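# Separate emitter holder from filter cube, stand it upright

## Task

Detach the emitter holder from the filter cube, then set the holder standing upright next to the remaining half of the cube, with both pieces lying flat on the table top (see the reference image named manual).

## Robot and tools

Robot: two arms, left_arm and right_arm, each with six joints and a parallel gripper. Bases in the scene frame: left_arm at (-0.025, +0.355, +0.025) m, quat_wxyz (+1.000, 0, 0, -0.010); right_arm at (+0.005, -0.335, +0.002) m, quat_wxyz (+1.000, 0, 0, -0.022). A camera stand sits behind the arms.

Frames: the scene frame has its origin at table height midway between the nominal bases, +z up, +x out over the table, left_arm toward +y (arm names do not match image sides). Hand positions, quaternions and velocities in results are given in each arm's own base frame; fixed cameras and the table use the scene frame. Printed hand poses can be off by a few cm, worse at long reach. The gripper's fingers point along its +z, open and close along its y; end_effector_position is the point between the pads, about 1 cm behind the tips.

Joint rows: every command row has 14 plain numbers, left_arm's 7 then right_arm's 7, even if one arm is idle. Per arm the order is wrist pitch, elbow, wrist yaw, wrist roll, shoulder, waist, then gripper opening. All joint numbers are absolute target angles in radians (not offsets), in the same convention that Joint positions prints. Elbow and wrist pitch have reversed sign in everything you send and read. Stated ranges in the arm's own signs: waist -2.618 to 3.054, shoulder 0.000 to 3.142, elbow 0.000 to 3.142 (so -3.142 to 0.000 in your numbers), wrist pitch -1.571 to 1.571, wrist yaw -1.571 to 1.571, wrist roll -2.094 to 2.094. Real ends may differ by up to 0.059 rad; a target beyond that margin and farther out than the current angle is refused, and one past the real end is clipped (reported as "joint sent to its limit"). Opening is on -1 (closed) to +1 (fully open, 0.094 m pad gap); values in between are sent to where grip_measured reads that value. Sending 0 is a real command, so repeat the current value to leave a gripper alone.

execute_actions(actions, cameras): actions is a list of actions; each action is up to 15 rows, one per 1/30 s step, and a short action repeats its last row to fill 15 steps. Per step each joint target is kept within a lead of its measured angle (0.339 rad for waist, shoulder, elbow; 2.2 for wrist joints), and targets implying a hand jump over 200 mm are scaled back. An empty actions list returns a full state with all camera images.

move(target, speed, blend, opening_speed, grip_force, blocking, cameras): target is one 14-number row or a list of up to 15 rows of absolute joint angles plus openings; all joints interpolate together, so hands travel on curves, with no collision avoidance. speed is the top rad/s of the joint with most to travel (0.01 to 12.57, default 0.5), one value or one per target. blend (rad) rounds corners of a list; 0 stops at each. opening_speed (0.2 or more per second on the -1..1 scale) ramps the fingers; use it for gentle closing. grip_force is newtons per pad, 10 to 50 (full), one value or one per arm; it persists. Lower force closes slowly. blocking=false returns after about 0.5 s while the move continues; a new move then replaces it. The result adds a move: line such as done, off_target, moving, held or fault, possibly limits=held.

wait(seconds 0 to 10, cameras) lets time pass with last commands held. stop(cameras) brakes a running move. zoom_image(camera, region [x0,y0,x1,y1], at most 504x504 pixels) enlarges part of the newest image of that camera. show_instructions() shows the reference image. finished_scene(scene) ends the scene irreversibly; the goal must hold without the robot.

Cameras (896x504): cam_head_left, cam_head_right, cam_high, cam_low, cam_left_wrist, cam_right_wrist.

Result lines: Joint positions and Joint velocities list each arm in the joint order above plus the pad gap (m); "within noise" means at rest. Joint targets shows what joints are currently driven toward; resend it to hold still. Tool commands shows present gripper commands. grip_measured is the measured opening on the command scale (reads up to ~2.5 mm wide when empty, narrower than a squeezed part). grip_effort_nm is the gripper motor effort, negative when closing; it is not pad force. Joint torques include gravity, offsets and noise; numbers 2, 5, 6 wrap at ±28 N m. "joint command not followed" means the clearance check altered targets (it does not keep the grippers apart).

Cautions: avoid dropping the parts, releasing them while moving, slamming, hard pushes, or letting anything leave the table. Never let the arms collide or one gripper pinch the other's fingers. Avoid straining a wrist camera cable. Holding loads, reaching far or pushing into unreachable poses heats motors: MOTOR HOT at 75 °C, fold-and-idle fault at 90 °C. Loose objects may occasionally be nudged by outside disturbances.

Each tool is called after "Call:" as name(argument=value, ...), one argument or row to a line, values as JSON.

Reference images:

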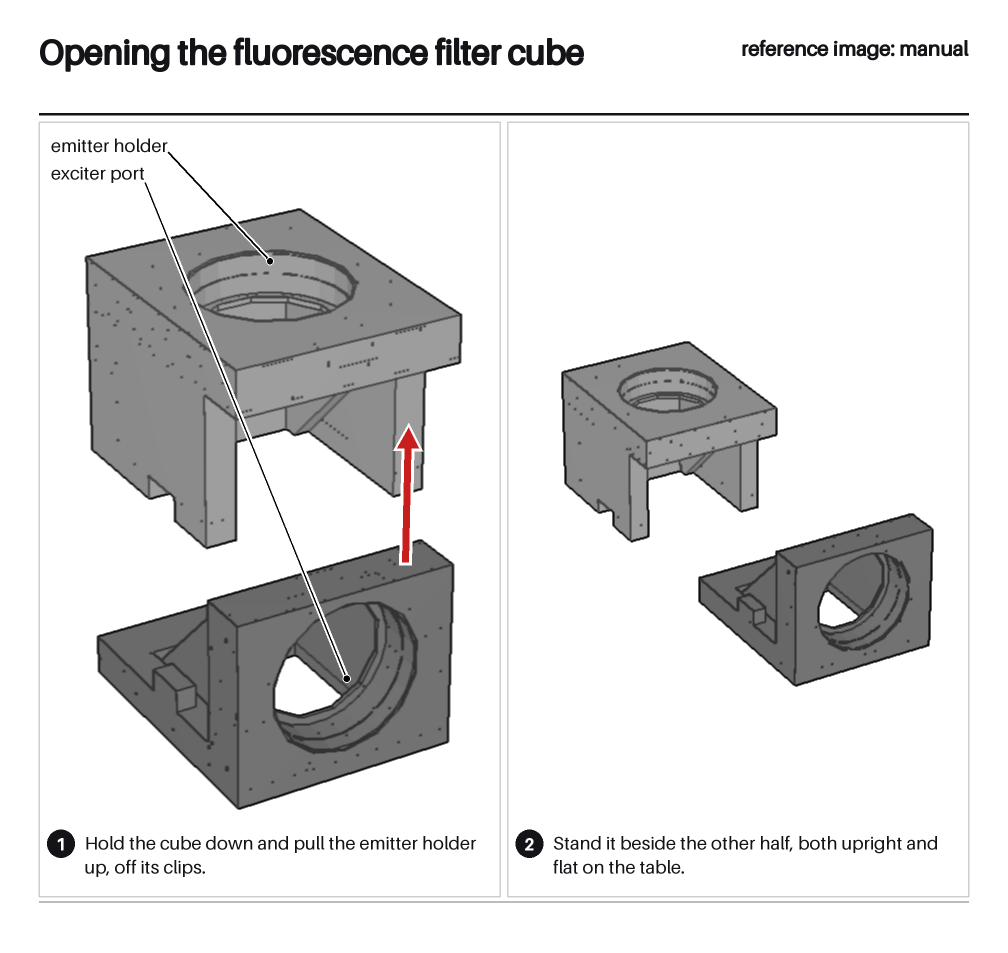

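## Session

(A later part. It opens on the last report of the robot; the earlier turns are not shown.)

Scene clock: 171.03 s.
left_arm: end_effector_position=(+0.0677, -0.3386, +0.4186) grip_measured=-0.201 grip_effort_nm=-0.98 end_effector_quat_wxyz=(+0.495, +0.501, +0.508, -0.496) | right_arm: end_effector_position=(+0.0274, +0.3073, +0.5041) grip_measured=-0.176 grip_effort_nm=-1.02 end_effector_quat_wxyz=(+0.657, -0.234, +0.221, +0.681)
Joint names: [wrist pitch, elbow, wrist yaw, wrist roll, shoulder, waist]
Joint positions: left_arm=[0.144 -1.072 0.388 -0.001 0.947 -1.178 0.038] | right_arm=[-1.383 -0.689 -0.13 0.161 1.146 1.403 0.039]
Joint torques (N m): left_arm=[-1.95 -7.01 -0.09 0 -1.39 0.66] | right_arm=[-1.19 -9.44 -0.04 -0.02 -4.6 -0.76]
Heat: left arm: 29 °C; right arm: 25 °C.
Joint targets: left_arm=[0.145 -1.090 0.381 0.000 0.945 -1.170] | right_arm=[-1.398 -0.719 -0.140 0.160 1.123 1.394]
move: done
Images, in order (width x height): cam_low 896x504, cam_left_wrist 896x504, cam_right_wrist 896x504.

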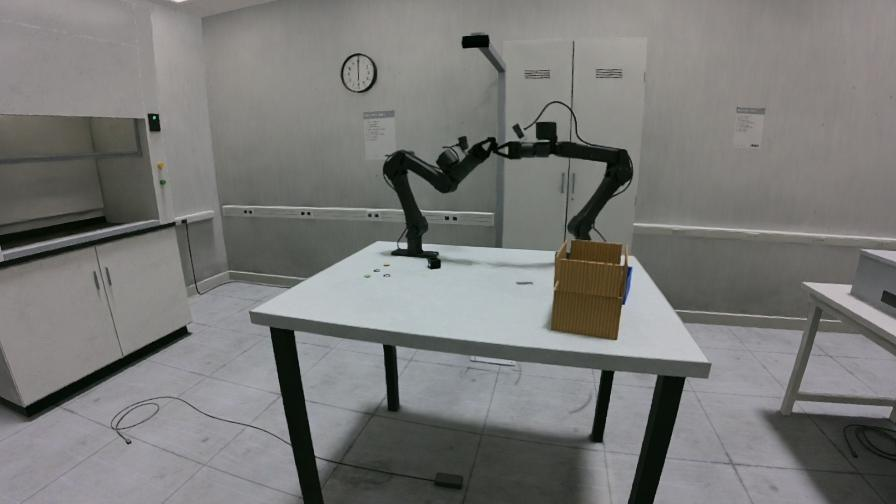

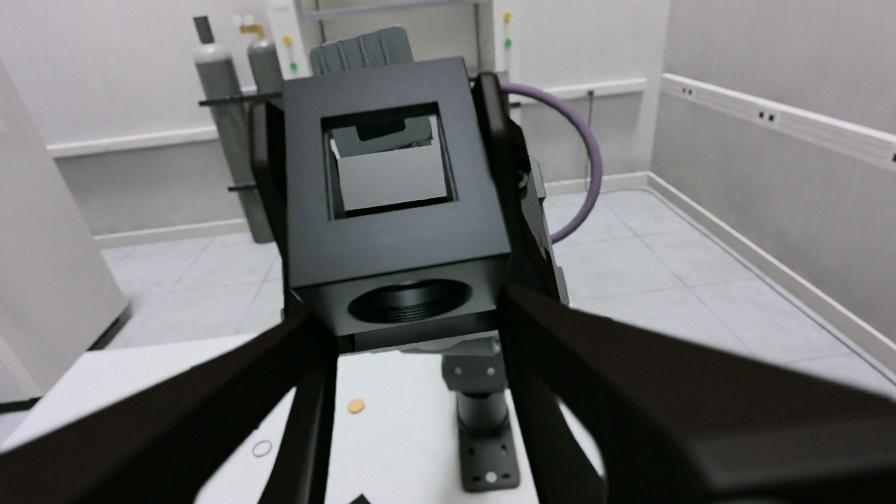

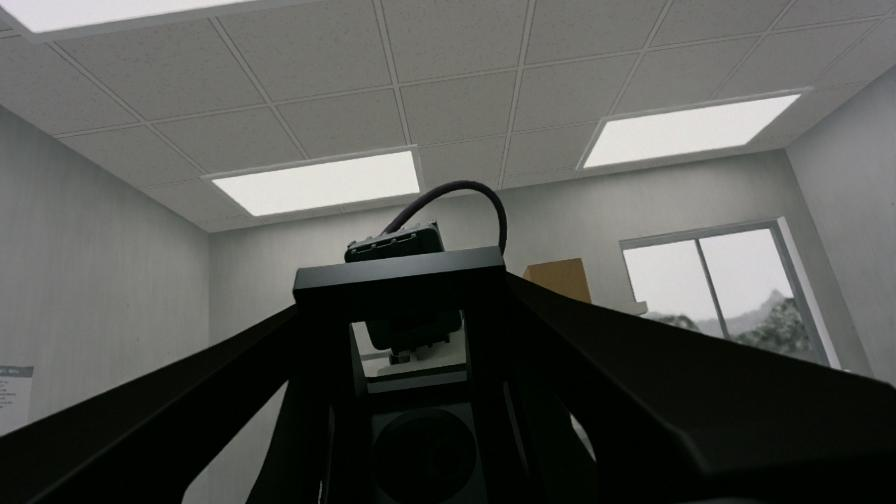

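Call:
move(
  target=[
    [0.145,-1.09,0.381,0,0.945,-1.17,0.9,-1.398,-0.719,-0.14,0.16,1.123,1.394,-0.7],
    [0.339,-1.044,0.654,0,0.705,-0.91,0.9,-1.398,-0.719,-0.14,0.16,1.123,1.394,-0.7],
  ],
  speed=0.3,
  opening_speed=1.0,
  cameras=["cam_low","cam_right_wrist","cam_left_wrist"],
)

Call:
zoom_image(
  camera="cam_low",
  region=[440, 110, 560, 210],
)

Scene clock: 175.27 s.
left_arm: end_effector_position=(+0.0631, -0.2600, +0.4337) grip_measured=+0.898 grip_effort_nm=0.13 end_effector_quat_wxyz=(+0.507, +0.498, +0.495, -0.500) | right_arm: end_effector_position=(+0.0277, +0.3091, +0.5026) grip_measured=-0.176 grip_effort_nm=-1.02 end_effector_quat_wxyz=(+0.656, -0.237, +0.225, +0.680)
Joint names: [wrist pitch, elbow, wrist yaw, wrist roll, shoulder, waist]
Joint positions: left_arm=[0.325 -1.054 0.647 -0.001 0.711 -0.918 0.089] | right_arm=[-1.373 -0.689 -0.13 0.161 1.146 1.403 0.039]
Joint torques (N m): left_arm=[-1.75 -4.23 0.04 -0.03 0.51 0.72] | right_arm=[-1.29 -9.5 -0.05 -0.03 -4.62 -0.84]
Heat: left arm: 29 °C; right arm: 25 °C.
Joint targets: left_arm=[0.339 -1.044 0.654 0.000 0.705 -0.910] | right_arm=[-1.398 -0.719 -0.140 0.160 1.123 1.394]
move: done
Images, in order (width x height): cam_low 896x504, cam_left_wrist 896x504, cam_right_wrist 896x504.

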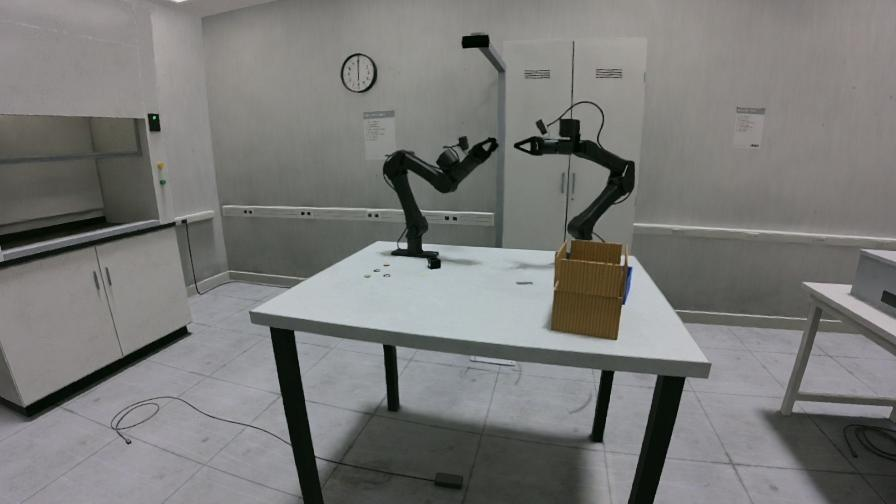

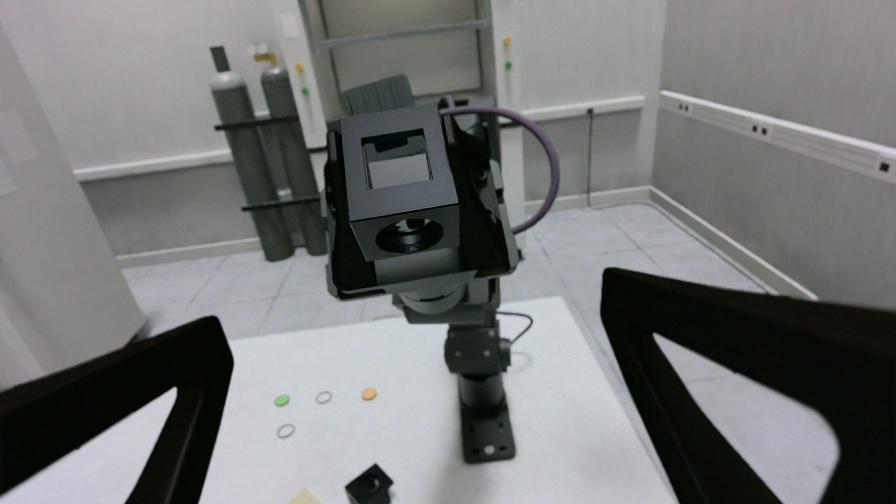

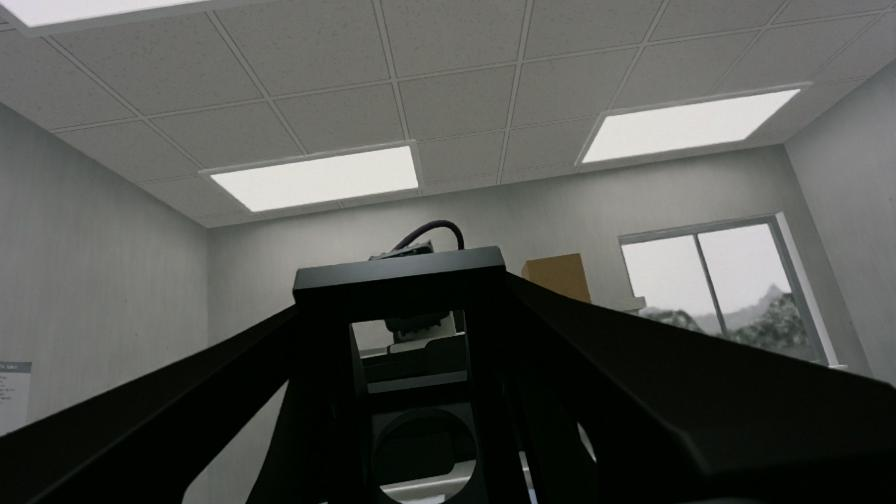

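Scaled by 4.200 from the camera's 896x504 image, which has a finer 1280x720 frame.

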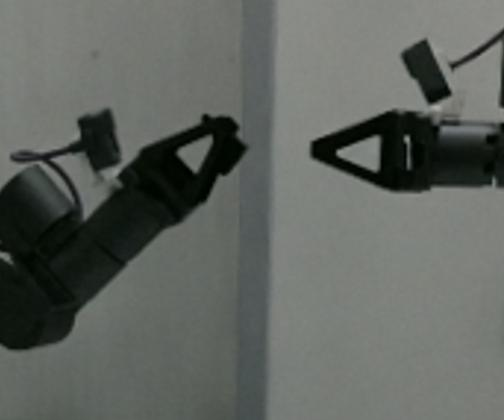

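Call:
move(
  target=[
    [0.1,-1.05,0.2,0,0.9,-0.2,0.9,-1.3,-0.719,-0.14,0.16,1.123,1.394,-0.7],
    [0.017,-1.05,0,0,1.06,0,0.9,1.243,-1.4846,0,0,1.8124,1.226,-0.7],
  ],
  speed=[0.8,0.8],
  blend=[0.1,0],
  cameras=["cam_head_left","cam_low","cam_right_wrist"],
)

Call:
zoom_image(
  camera="cam_low",
  region=[410, 200, 510, 290],
)

Call:
zoom_image(
  camera="cam_right_wrist",
  region=[260, 180, 560, 480],
)

Scene clock: 180.93 s.
left_arm: end_effector_position=(+0.3853, -0.0032, +0.3991) grip_measured=+0.898 grip_effort_nm=0.13 end_effector_quat_wxyz=(+0.694, +0.005, +0.720, -0.005) | right_arm: end_effector_position=(+0.1082, +0.3167, +0.1002) grip_measured=-0.176 grip_effort_nm=-1.02 end_effector_quat_wxyz=(+0.005, -0.576, +0.817, +0.009)
Joint names: [wrist pitch, elbow, wrist yaw, wrist roll, shoulder, waist]
Joint positions: left_arm=[0.036 -1.054 0.006 -0.001 1.055 -0.008 0.089] | right_arm=[1.213 -1.457 -0.008 0.005 1.797 1.234 0.039]
Joint torques (N m): left_arm=[-2.21 -5.55 -0.06 -0.01 -1.87 0.62] | right_arm=[-0.02 -8.62 0.08 -0.08 -7.02 -0.7]
Heat: left arm: 30 °C; right arm: 25 °C.
Joint targets: left_arm=[0.017 -1.050 0.000 0.000 1.060 0.000] | right_arm=[1.243 -1.484 0.000 0.000 1.812 1.226]
move: done
Images, in order (width x height): cam_head_left 896x504, cam_low 896x504, cam_right_wrist 896x504.

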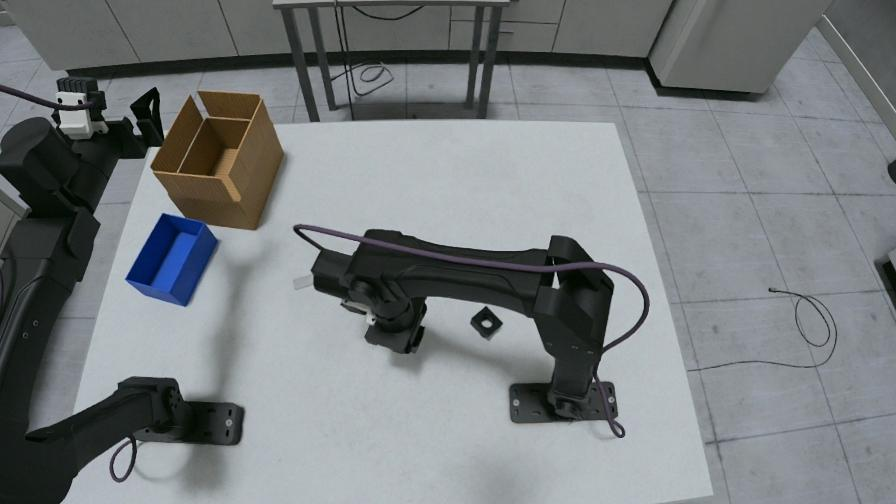

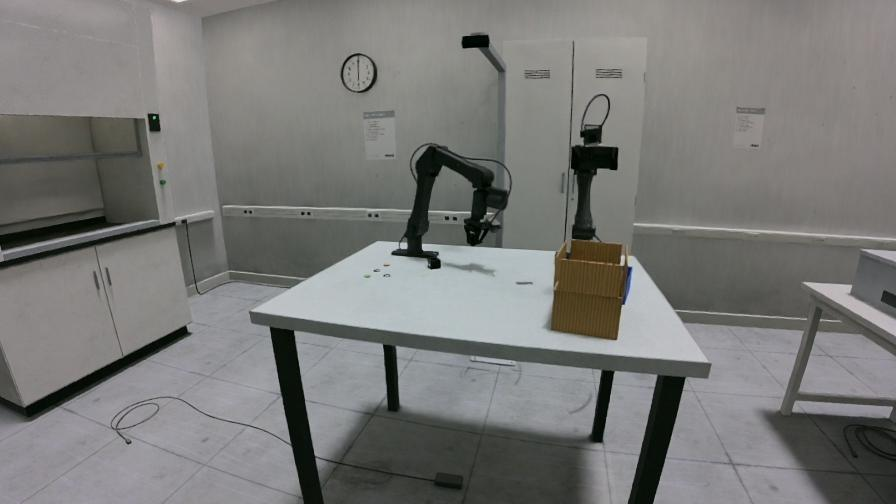

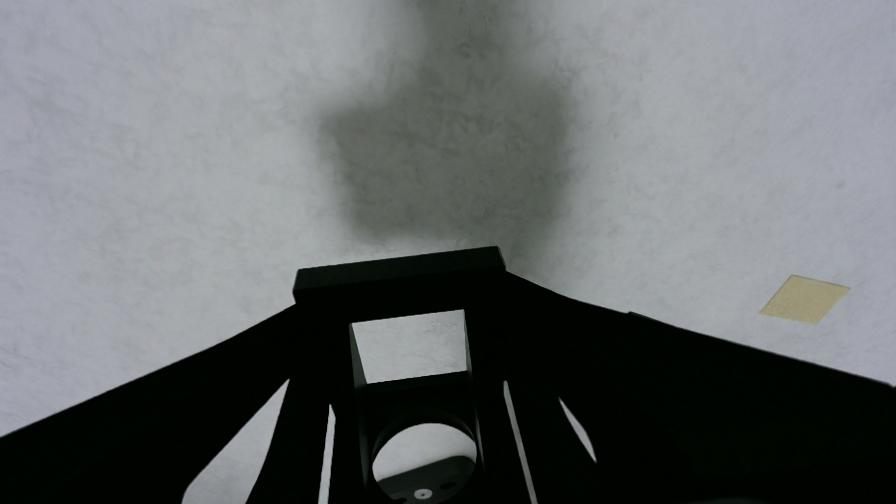

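Scaled by 5.040 from the camera's 896x504 image, which has a finer 1280x720 frame.

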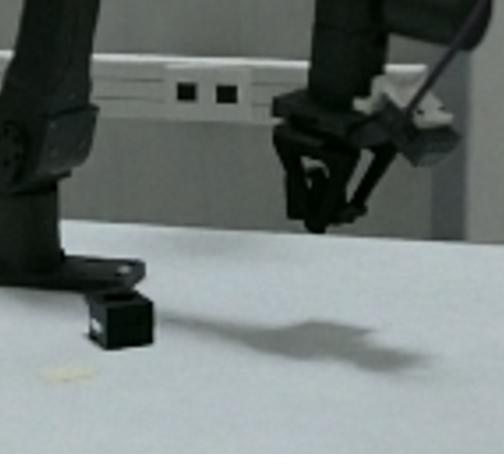

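Scaled by 1.680 from the camera's 896x504 image, which has a finer 1280x720 frame.

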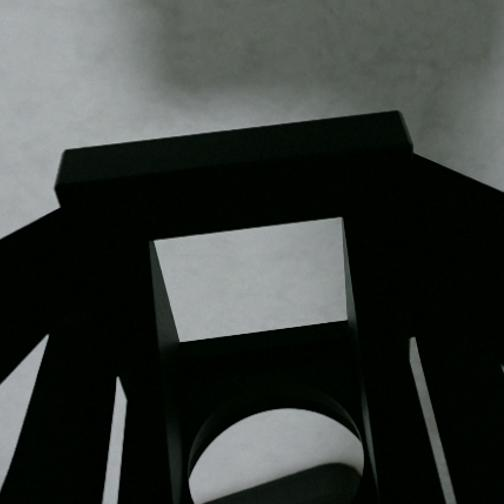

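Call:
move(
  target=[
    [0.017,-1.05,0,0,1.06,0,0.9,0.97,-1.2653,0,0,1.866,1.226,-0.7],
    [0.017,-1.05,0,0,1.06,0,0.9,0.9014,-1.223,0,0,1.8926,1.226,-0.7],
  ],
  speed=[0.3,0.07],
  cameras=["cam_head_left","cam_low","cam_right_wrist"],
)

Call:
zoom_image(
  camera="cam_low",
  region=[410, 200, 510, 290],
)

Scene clock: 184.97 s.
left_arm: end_effector_position=(+0.3853, -0.0032, +0.3991) grip_measured=+0.898 grip_effort_nm=0.13 end_effector_quat_wxyz=(+0.694, +0.005, +0.720, -0.005) | right_arm: end_effector_position=(+0.1095, +0.3202, +0.0207) grip_measured=-0.176 grip_effort_nm=-1.02 end_effector_quat_wxyz=(+0.010, -0.576, +0.817, +0.012)
Joint names: [wrist pitch, elbow, wrist yaw, wrist roll, shoulder, waist]
Joint positions: left_arm=[0.036 -1.054 0.006 -0.001 1.055 -0.008 0.089] | right_arm=[0.897 -1.232 -0.008 0.005 1.876 1.234 0.039]
Joint torques (N m): left_arm=[-2.22 -5.57 -0.08 -0.01 -1.81 0.7] | right_arm=[-0.26 -4.68 0.07 -0.07 -7.16 -0.73]
Heat: left arm: 30 °C; right arm: 25 °C.
Joint targets: left_arm=[0.017 -1.050 0.000 0.000 1.060 0.000] | right_arm=[0.901 -1.223 0.000 0.000 1.893 1.226]
move: done
Images, in order (width x height): cam_head_left 896x504, cam_low 896x504, cam_right_wrist 896x504.

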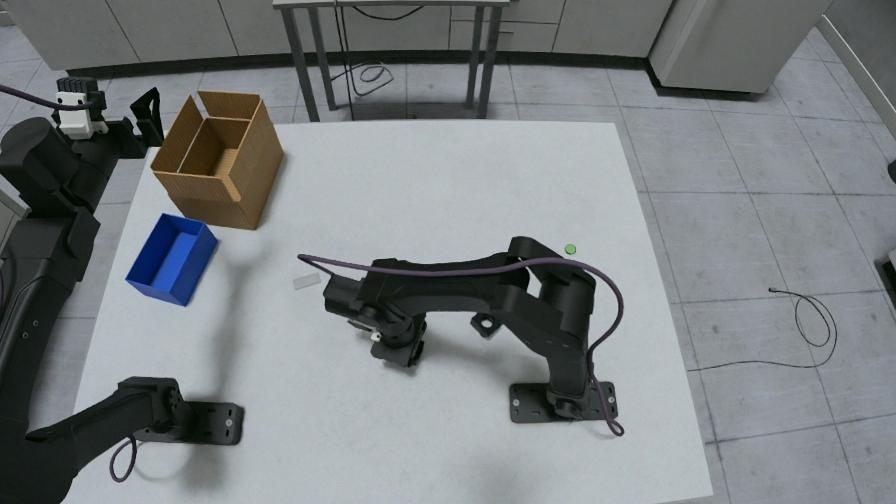

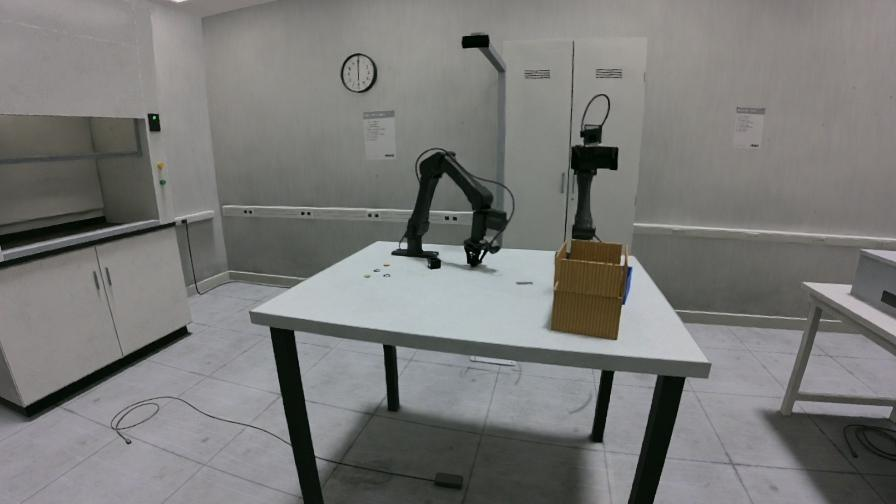

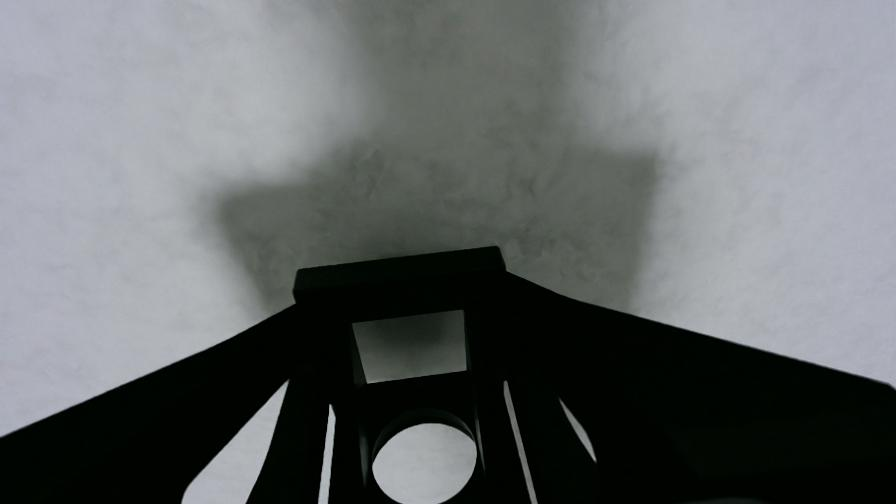

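Scaled by 5.040 from the camera's 896x504 image, which has a finer 1280x720 frame.

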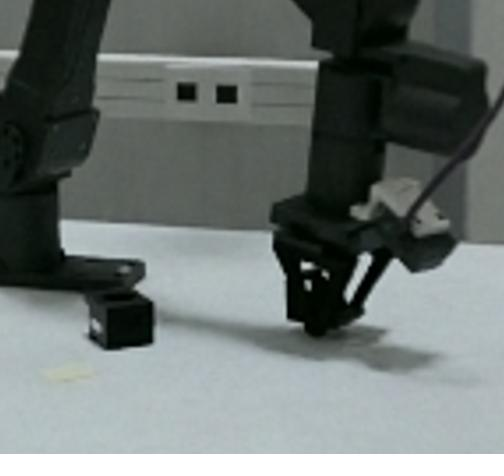

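Call:
move(
  target=[0.017,-1.05,0,0,1.06,0,0.9,0.860,-1.1976,0,0,1.9086,1.226,-0.7],
  speed=0.06,
  cameras=["cam_low","cam_right_wrist"],
)

Call:
zoom_image(
  camera="cam_low",
  region=[440, 230, 510, 290],
)

Scene clock: 186.13 s.
left_arm: end_effector_position=(+0.3853, -0.0032, +0.3991) grip_measured=+0.898 grip_effort_nm=0.13 end_effector_quat_wxyz=(+0.694, +0.005, +0.720, -0.005) | right_arm: end_effector_position=(+0.1096, +0.3194, +0.0153) grip_measured=-0.176 grip_effort_nm=-1.02 end_effector_quat_wxyz=(+0.010, -0.576, +0.817, +0.010)
Joint names: [wrist pitch, elbow, wrist yaw, wrist roll, shoulder, waist]
Joint positions: left_arm=[0.036 -1.054 0.006 -0.001 1.055 -0.008 0.089] | right_arm=[0.878 -1.218 -0.005 0.005 1.883 1.234 0.039]
Joint torques (N m): left_arm=[-2.23 -5.53 -0.09 -0.03 -1.84 0.68] | right_arm=[-0.51 -3.6 0.07 -0.07 -6.48 -0.76]
Heat: left arm: 31 °C; right arm: 25 °C.
Joint targets: left_arm=[0.017 -1.050 0.000 0.000 1.060 0.000] | right_arm=[0.860 -1.197 0.000 0.000 1.909 1.226]
move: done
Images, in order (width x height): cam_low 896x504, cam_right_wrist 896x504.

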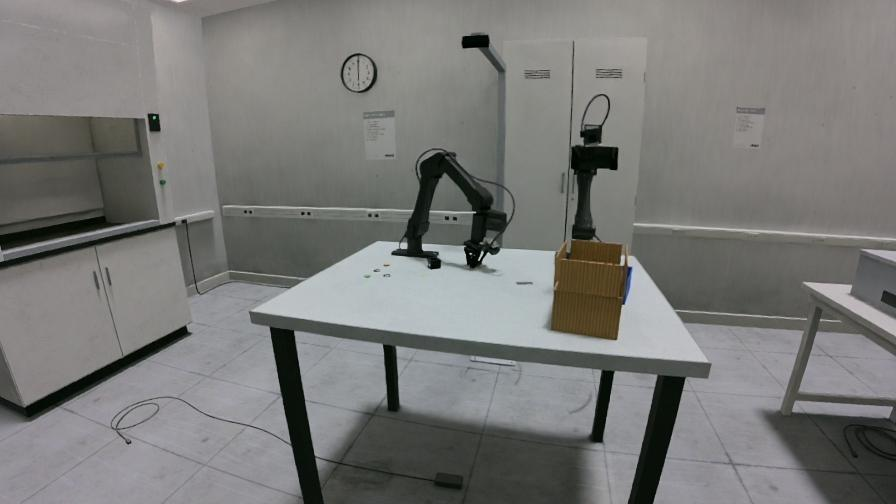

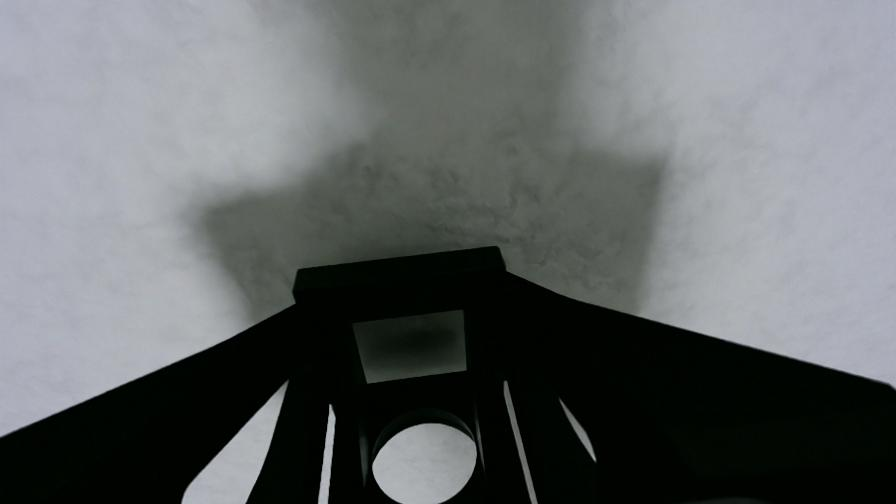

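Scaled by 7.200 from the camera's 896x504 image, which has a finer 1280x720 frame.

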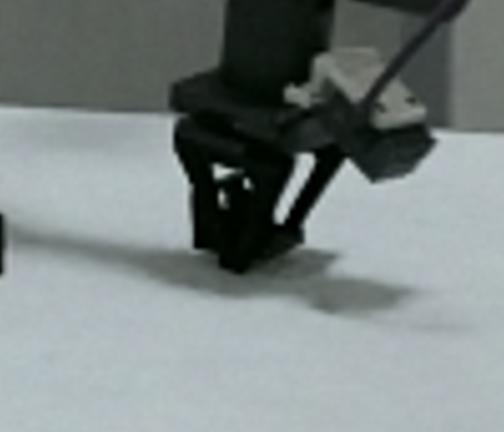

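Call:
move(
  target=[0.017,-1.05,0,0,1.06,0,0.9,0.868,-1.205,0,0,1.900,1.226,-0.02],
  speed=0.06,
  opening_speed=0.3,
  cameras=["cam_low","cam_right_wrist"],
)

Call:
zoom_image(
  camera="cam_low",
  region=[440, 230, 510, 290],
)

Scene clock: 189.00 s.
left_arm: end_effector_position=(+0.3853, -0.0032, +0.3991) grip_measured=+0.898 grip_effort_nm=0.13 end_effector_quat_wxyz=(+0.694, +0.005, +0.720, -0.005) | right_arm: end_effector_position=(+0.1080, +0.3200, +0.0153) grip_measured=-0.023 grip_effort_nm=0.16 end_effector_quat_wxyz=(+0.007, -0.577, +0.817, +0.014)
Joint names: [wrist pitch, elbow, wrist yaw, wrist roll, shoulder, waist]
Joint positions: left_arm=[0.036 -1.054 0.006 -0.001 1.055 -0.008 0.089] | right_arm=[0.878 -1.218 -0.015 0.005 1.883 1.234 0.046]
Joint torques (N m): left_arm=[-2.22 -5.53 -0.09 -0.02 -1.88 0.7] | right_arm=[-0.43 -4.25 0.16 -0.08 -7.15 -0.79]
Heat: left arm: 31 °C; right arm: 25 °C.
Joint targets: left_arm=[0.017 -1.050 0.000 0.000 1.060 0.000] | right_arm=[0.868 -1.205 0.000 0.000 1.900 1.226]
move: done
Images, in order (width x height): cam_low 896x504, cam_right_wrist 896x504.

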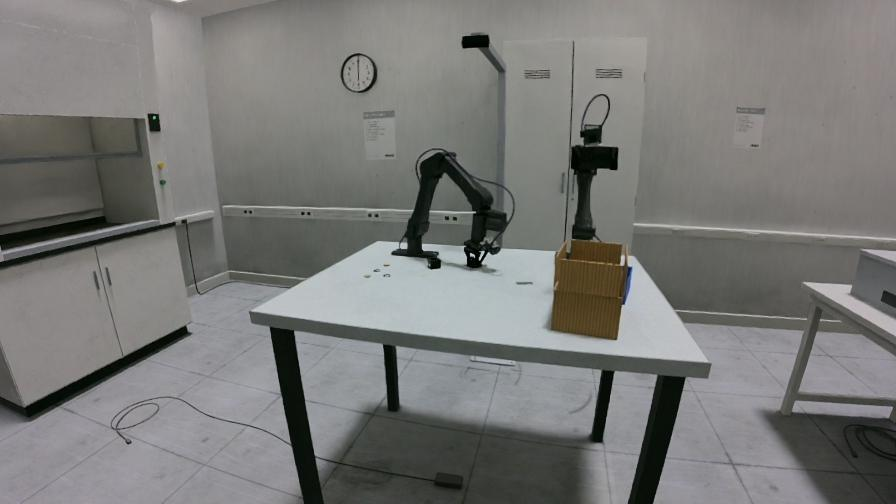

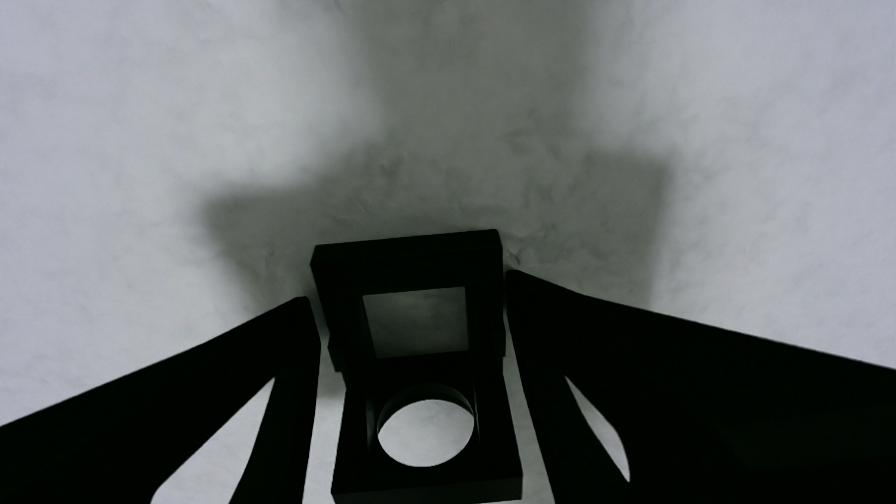

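Scaled by 7.200 from the camera's 896x504 image, which has a finer 1280x720 frame.

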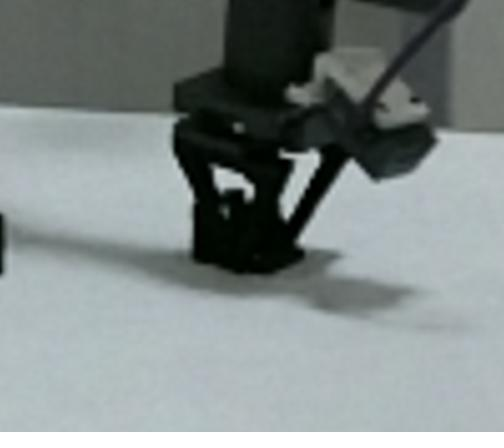

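Call:
move(
  target=[
    [0.017,-1.05,0,0,1.06,0,0.9,0.88,-1.213,0,0,1.897,1.232,0.4],
    [0.017,-1.05,0,0,1.06,0,0.9,0.97,-1.2653,0,0,1.866,1.23,0.4],
    [0.017,-1.05,0,0,1.06,0,0.9,1.243,-1.4846,0,0,1.8124,1.226,0.4],
    [0.017,-1.05,0,0,1.06,0,0.9,0.9,-1.4,0,0,1.5,0.5,0.4],
  ],
  speed=[0.2,0.15,0.4,0.8],
  blend=[0,0.02,0.05,0],
  opening_speed=0.8,
  cameras=["cam_head_left","cam_low","cam_high"],
)

Call:
zoom_image(
  camera="cam_low",
  region=[410, 230, 510, 290],
)

Call:
zoom_image(
  camera="cam_head_left",
  region=[370, 280, 520, 380],
)

Scene clock: 193.10 s.
left_arm: end_effector_position=(+0.3853, -0.0032, +0.3991) grip_measured=+0.898 grip_effort_nm=0.13 end_effector_quat_wxyz=(+0.694, +0.005, +0.720, -0.005) | right_arm: end_effector_position=(+0.3414, +0.1875, +0.2012) grip_measured=+0.397 grip_effort_nm=0.14 end_effector_quat_wxyz=(+0.265, -0.236, +0.933, +0.068)
Joint names: [wrist pitch, elbow, wrist yaw, wrist roll, shoulder, waist]
Joint positions: left_arm=[0.036 -1.054 0.006 -0.001 1.055 -0.008 0.089] | right_arm=[0.904 -1.411 0 0.004 1.524 0.5 0.066]
Joint torques (N m): left_arm=[-2.23 -5.55 -0.1 -0.02 -1.89 0.64] | right_arm=[-1.25 -5.82 -0.01 -0.07 -8.39 -0.02]
Heat: left arm: 31 °C; right arm: 26 °C.
Joint targets: left_arm=[0.017 -1.050 0.000 0.000 1.060 0.000] | right_arm=[0.900 -1.400 0.000 0.000 1.500 0.500]
move: done
Images, in order (width x height): cam_head_left 896x504, cam_high 896x504, cam_low 896x504.

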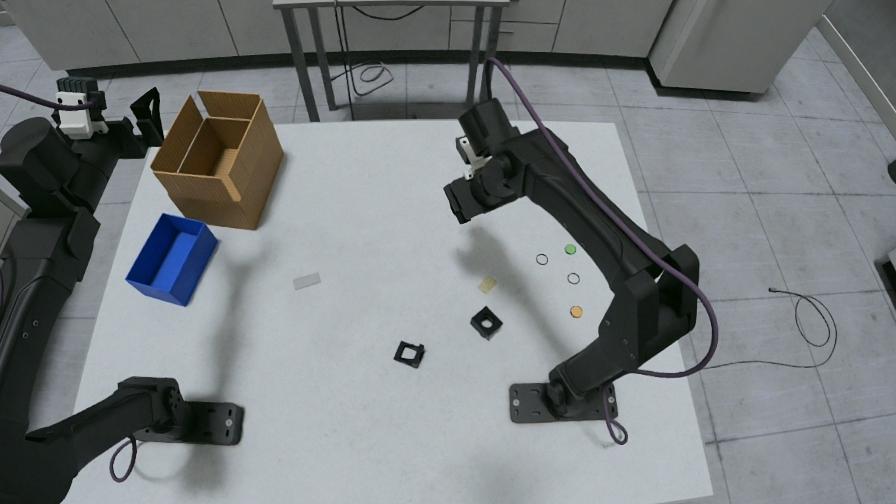

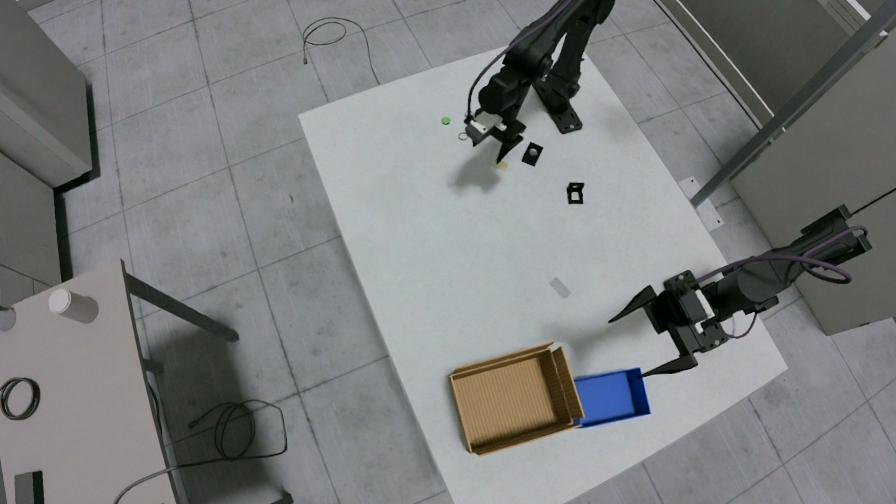

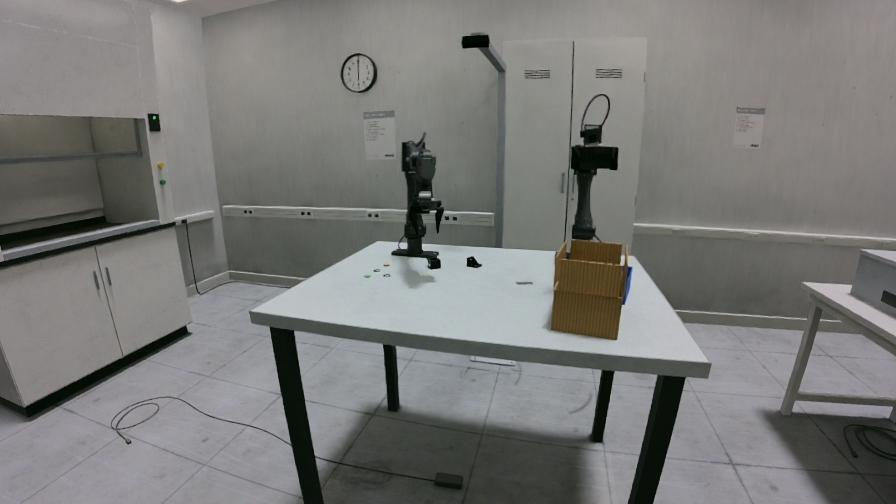

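Scaled by 5.040 from the camera's 896x504 image, which has a finer 1280x720 frame.

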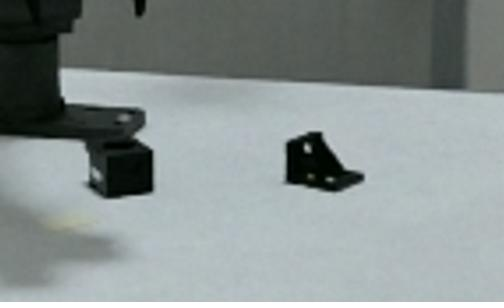

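Scaled by 3.360 from the camera's 896x504 image, which has a finer 1280x720 frame.

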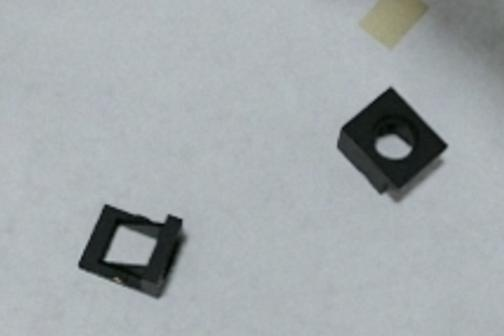

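Call:
finished_scene(
  scene=1,
)

The scene is finished: the task was done.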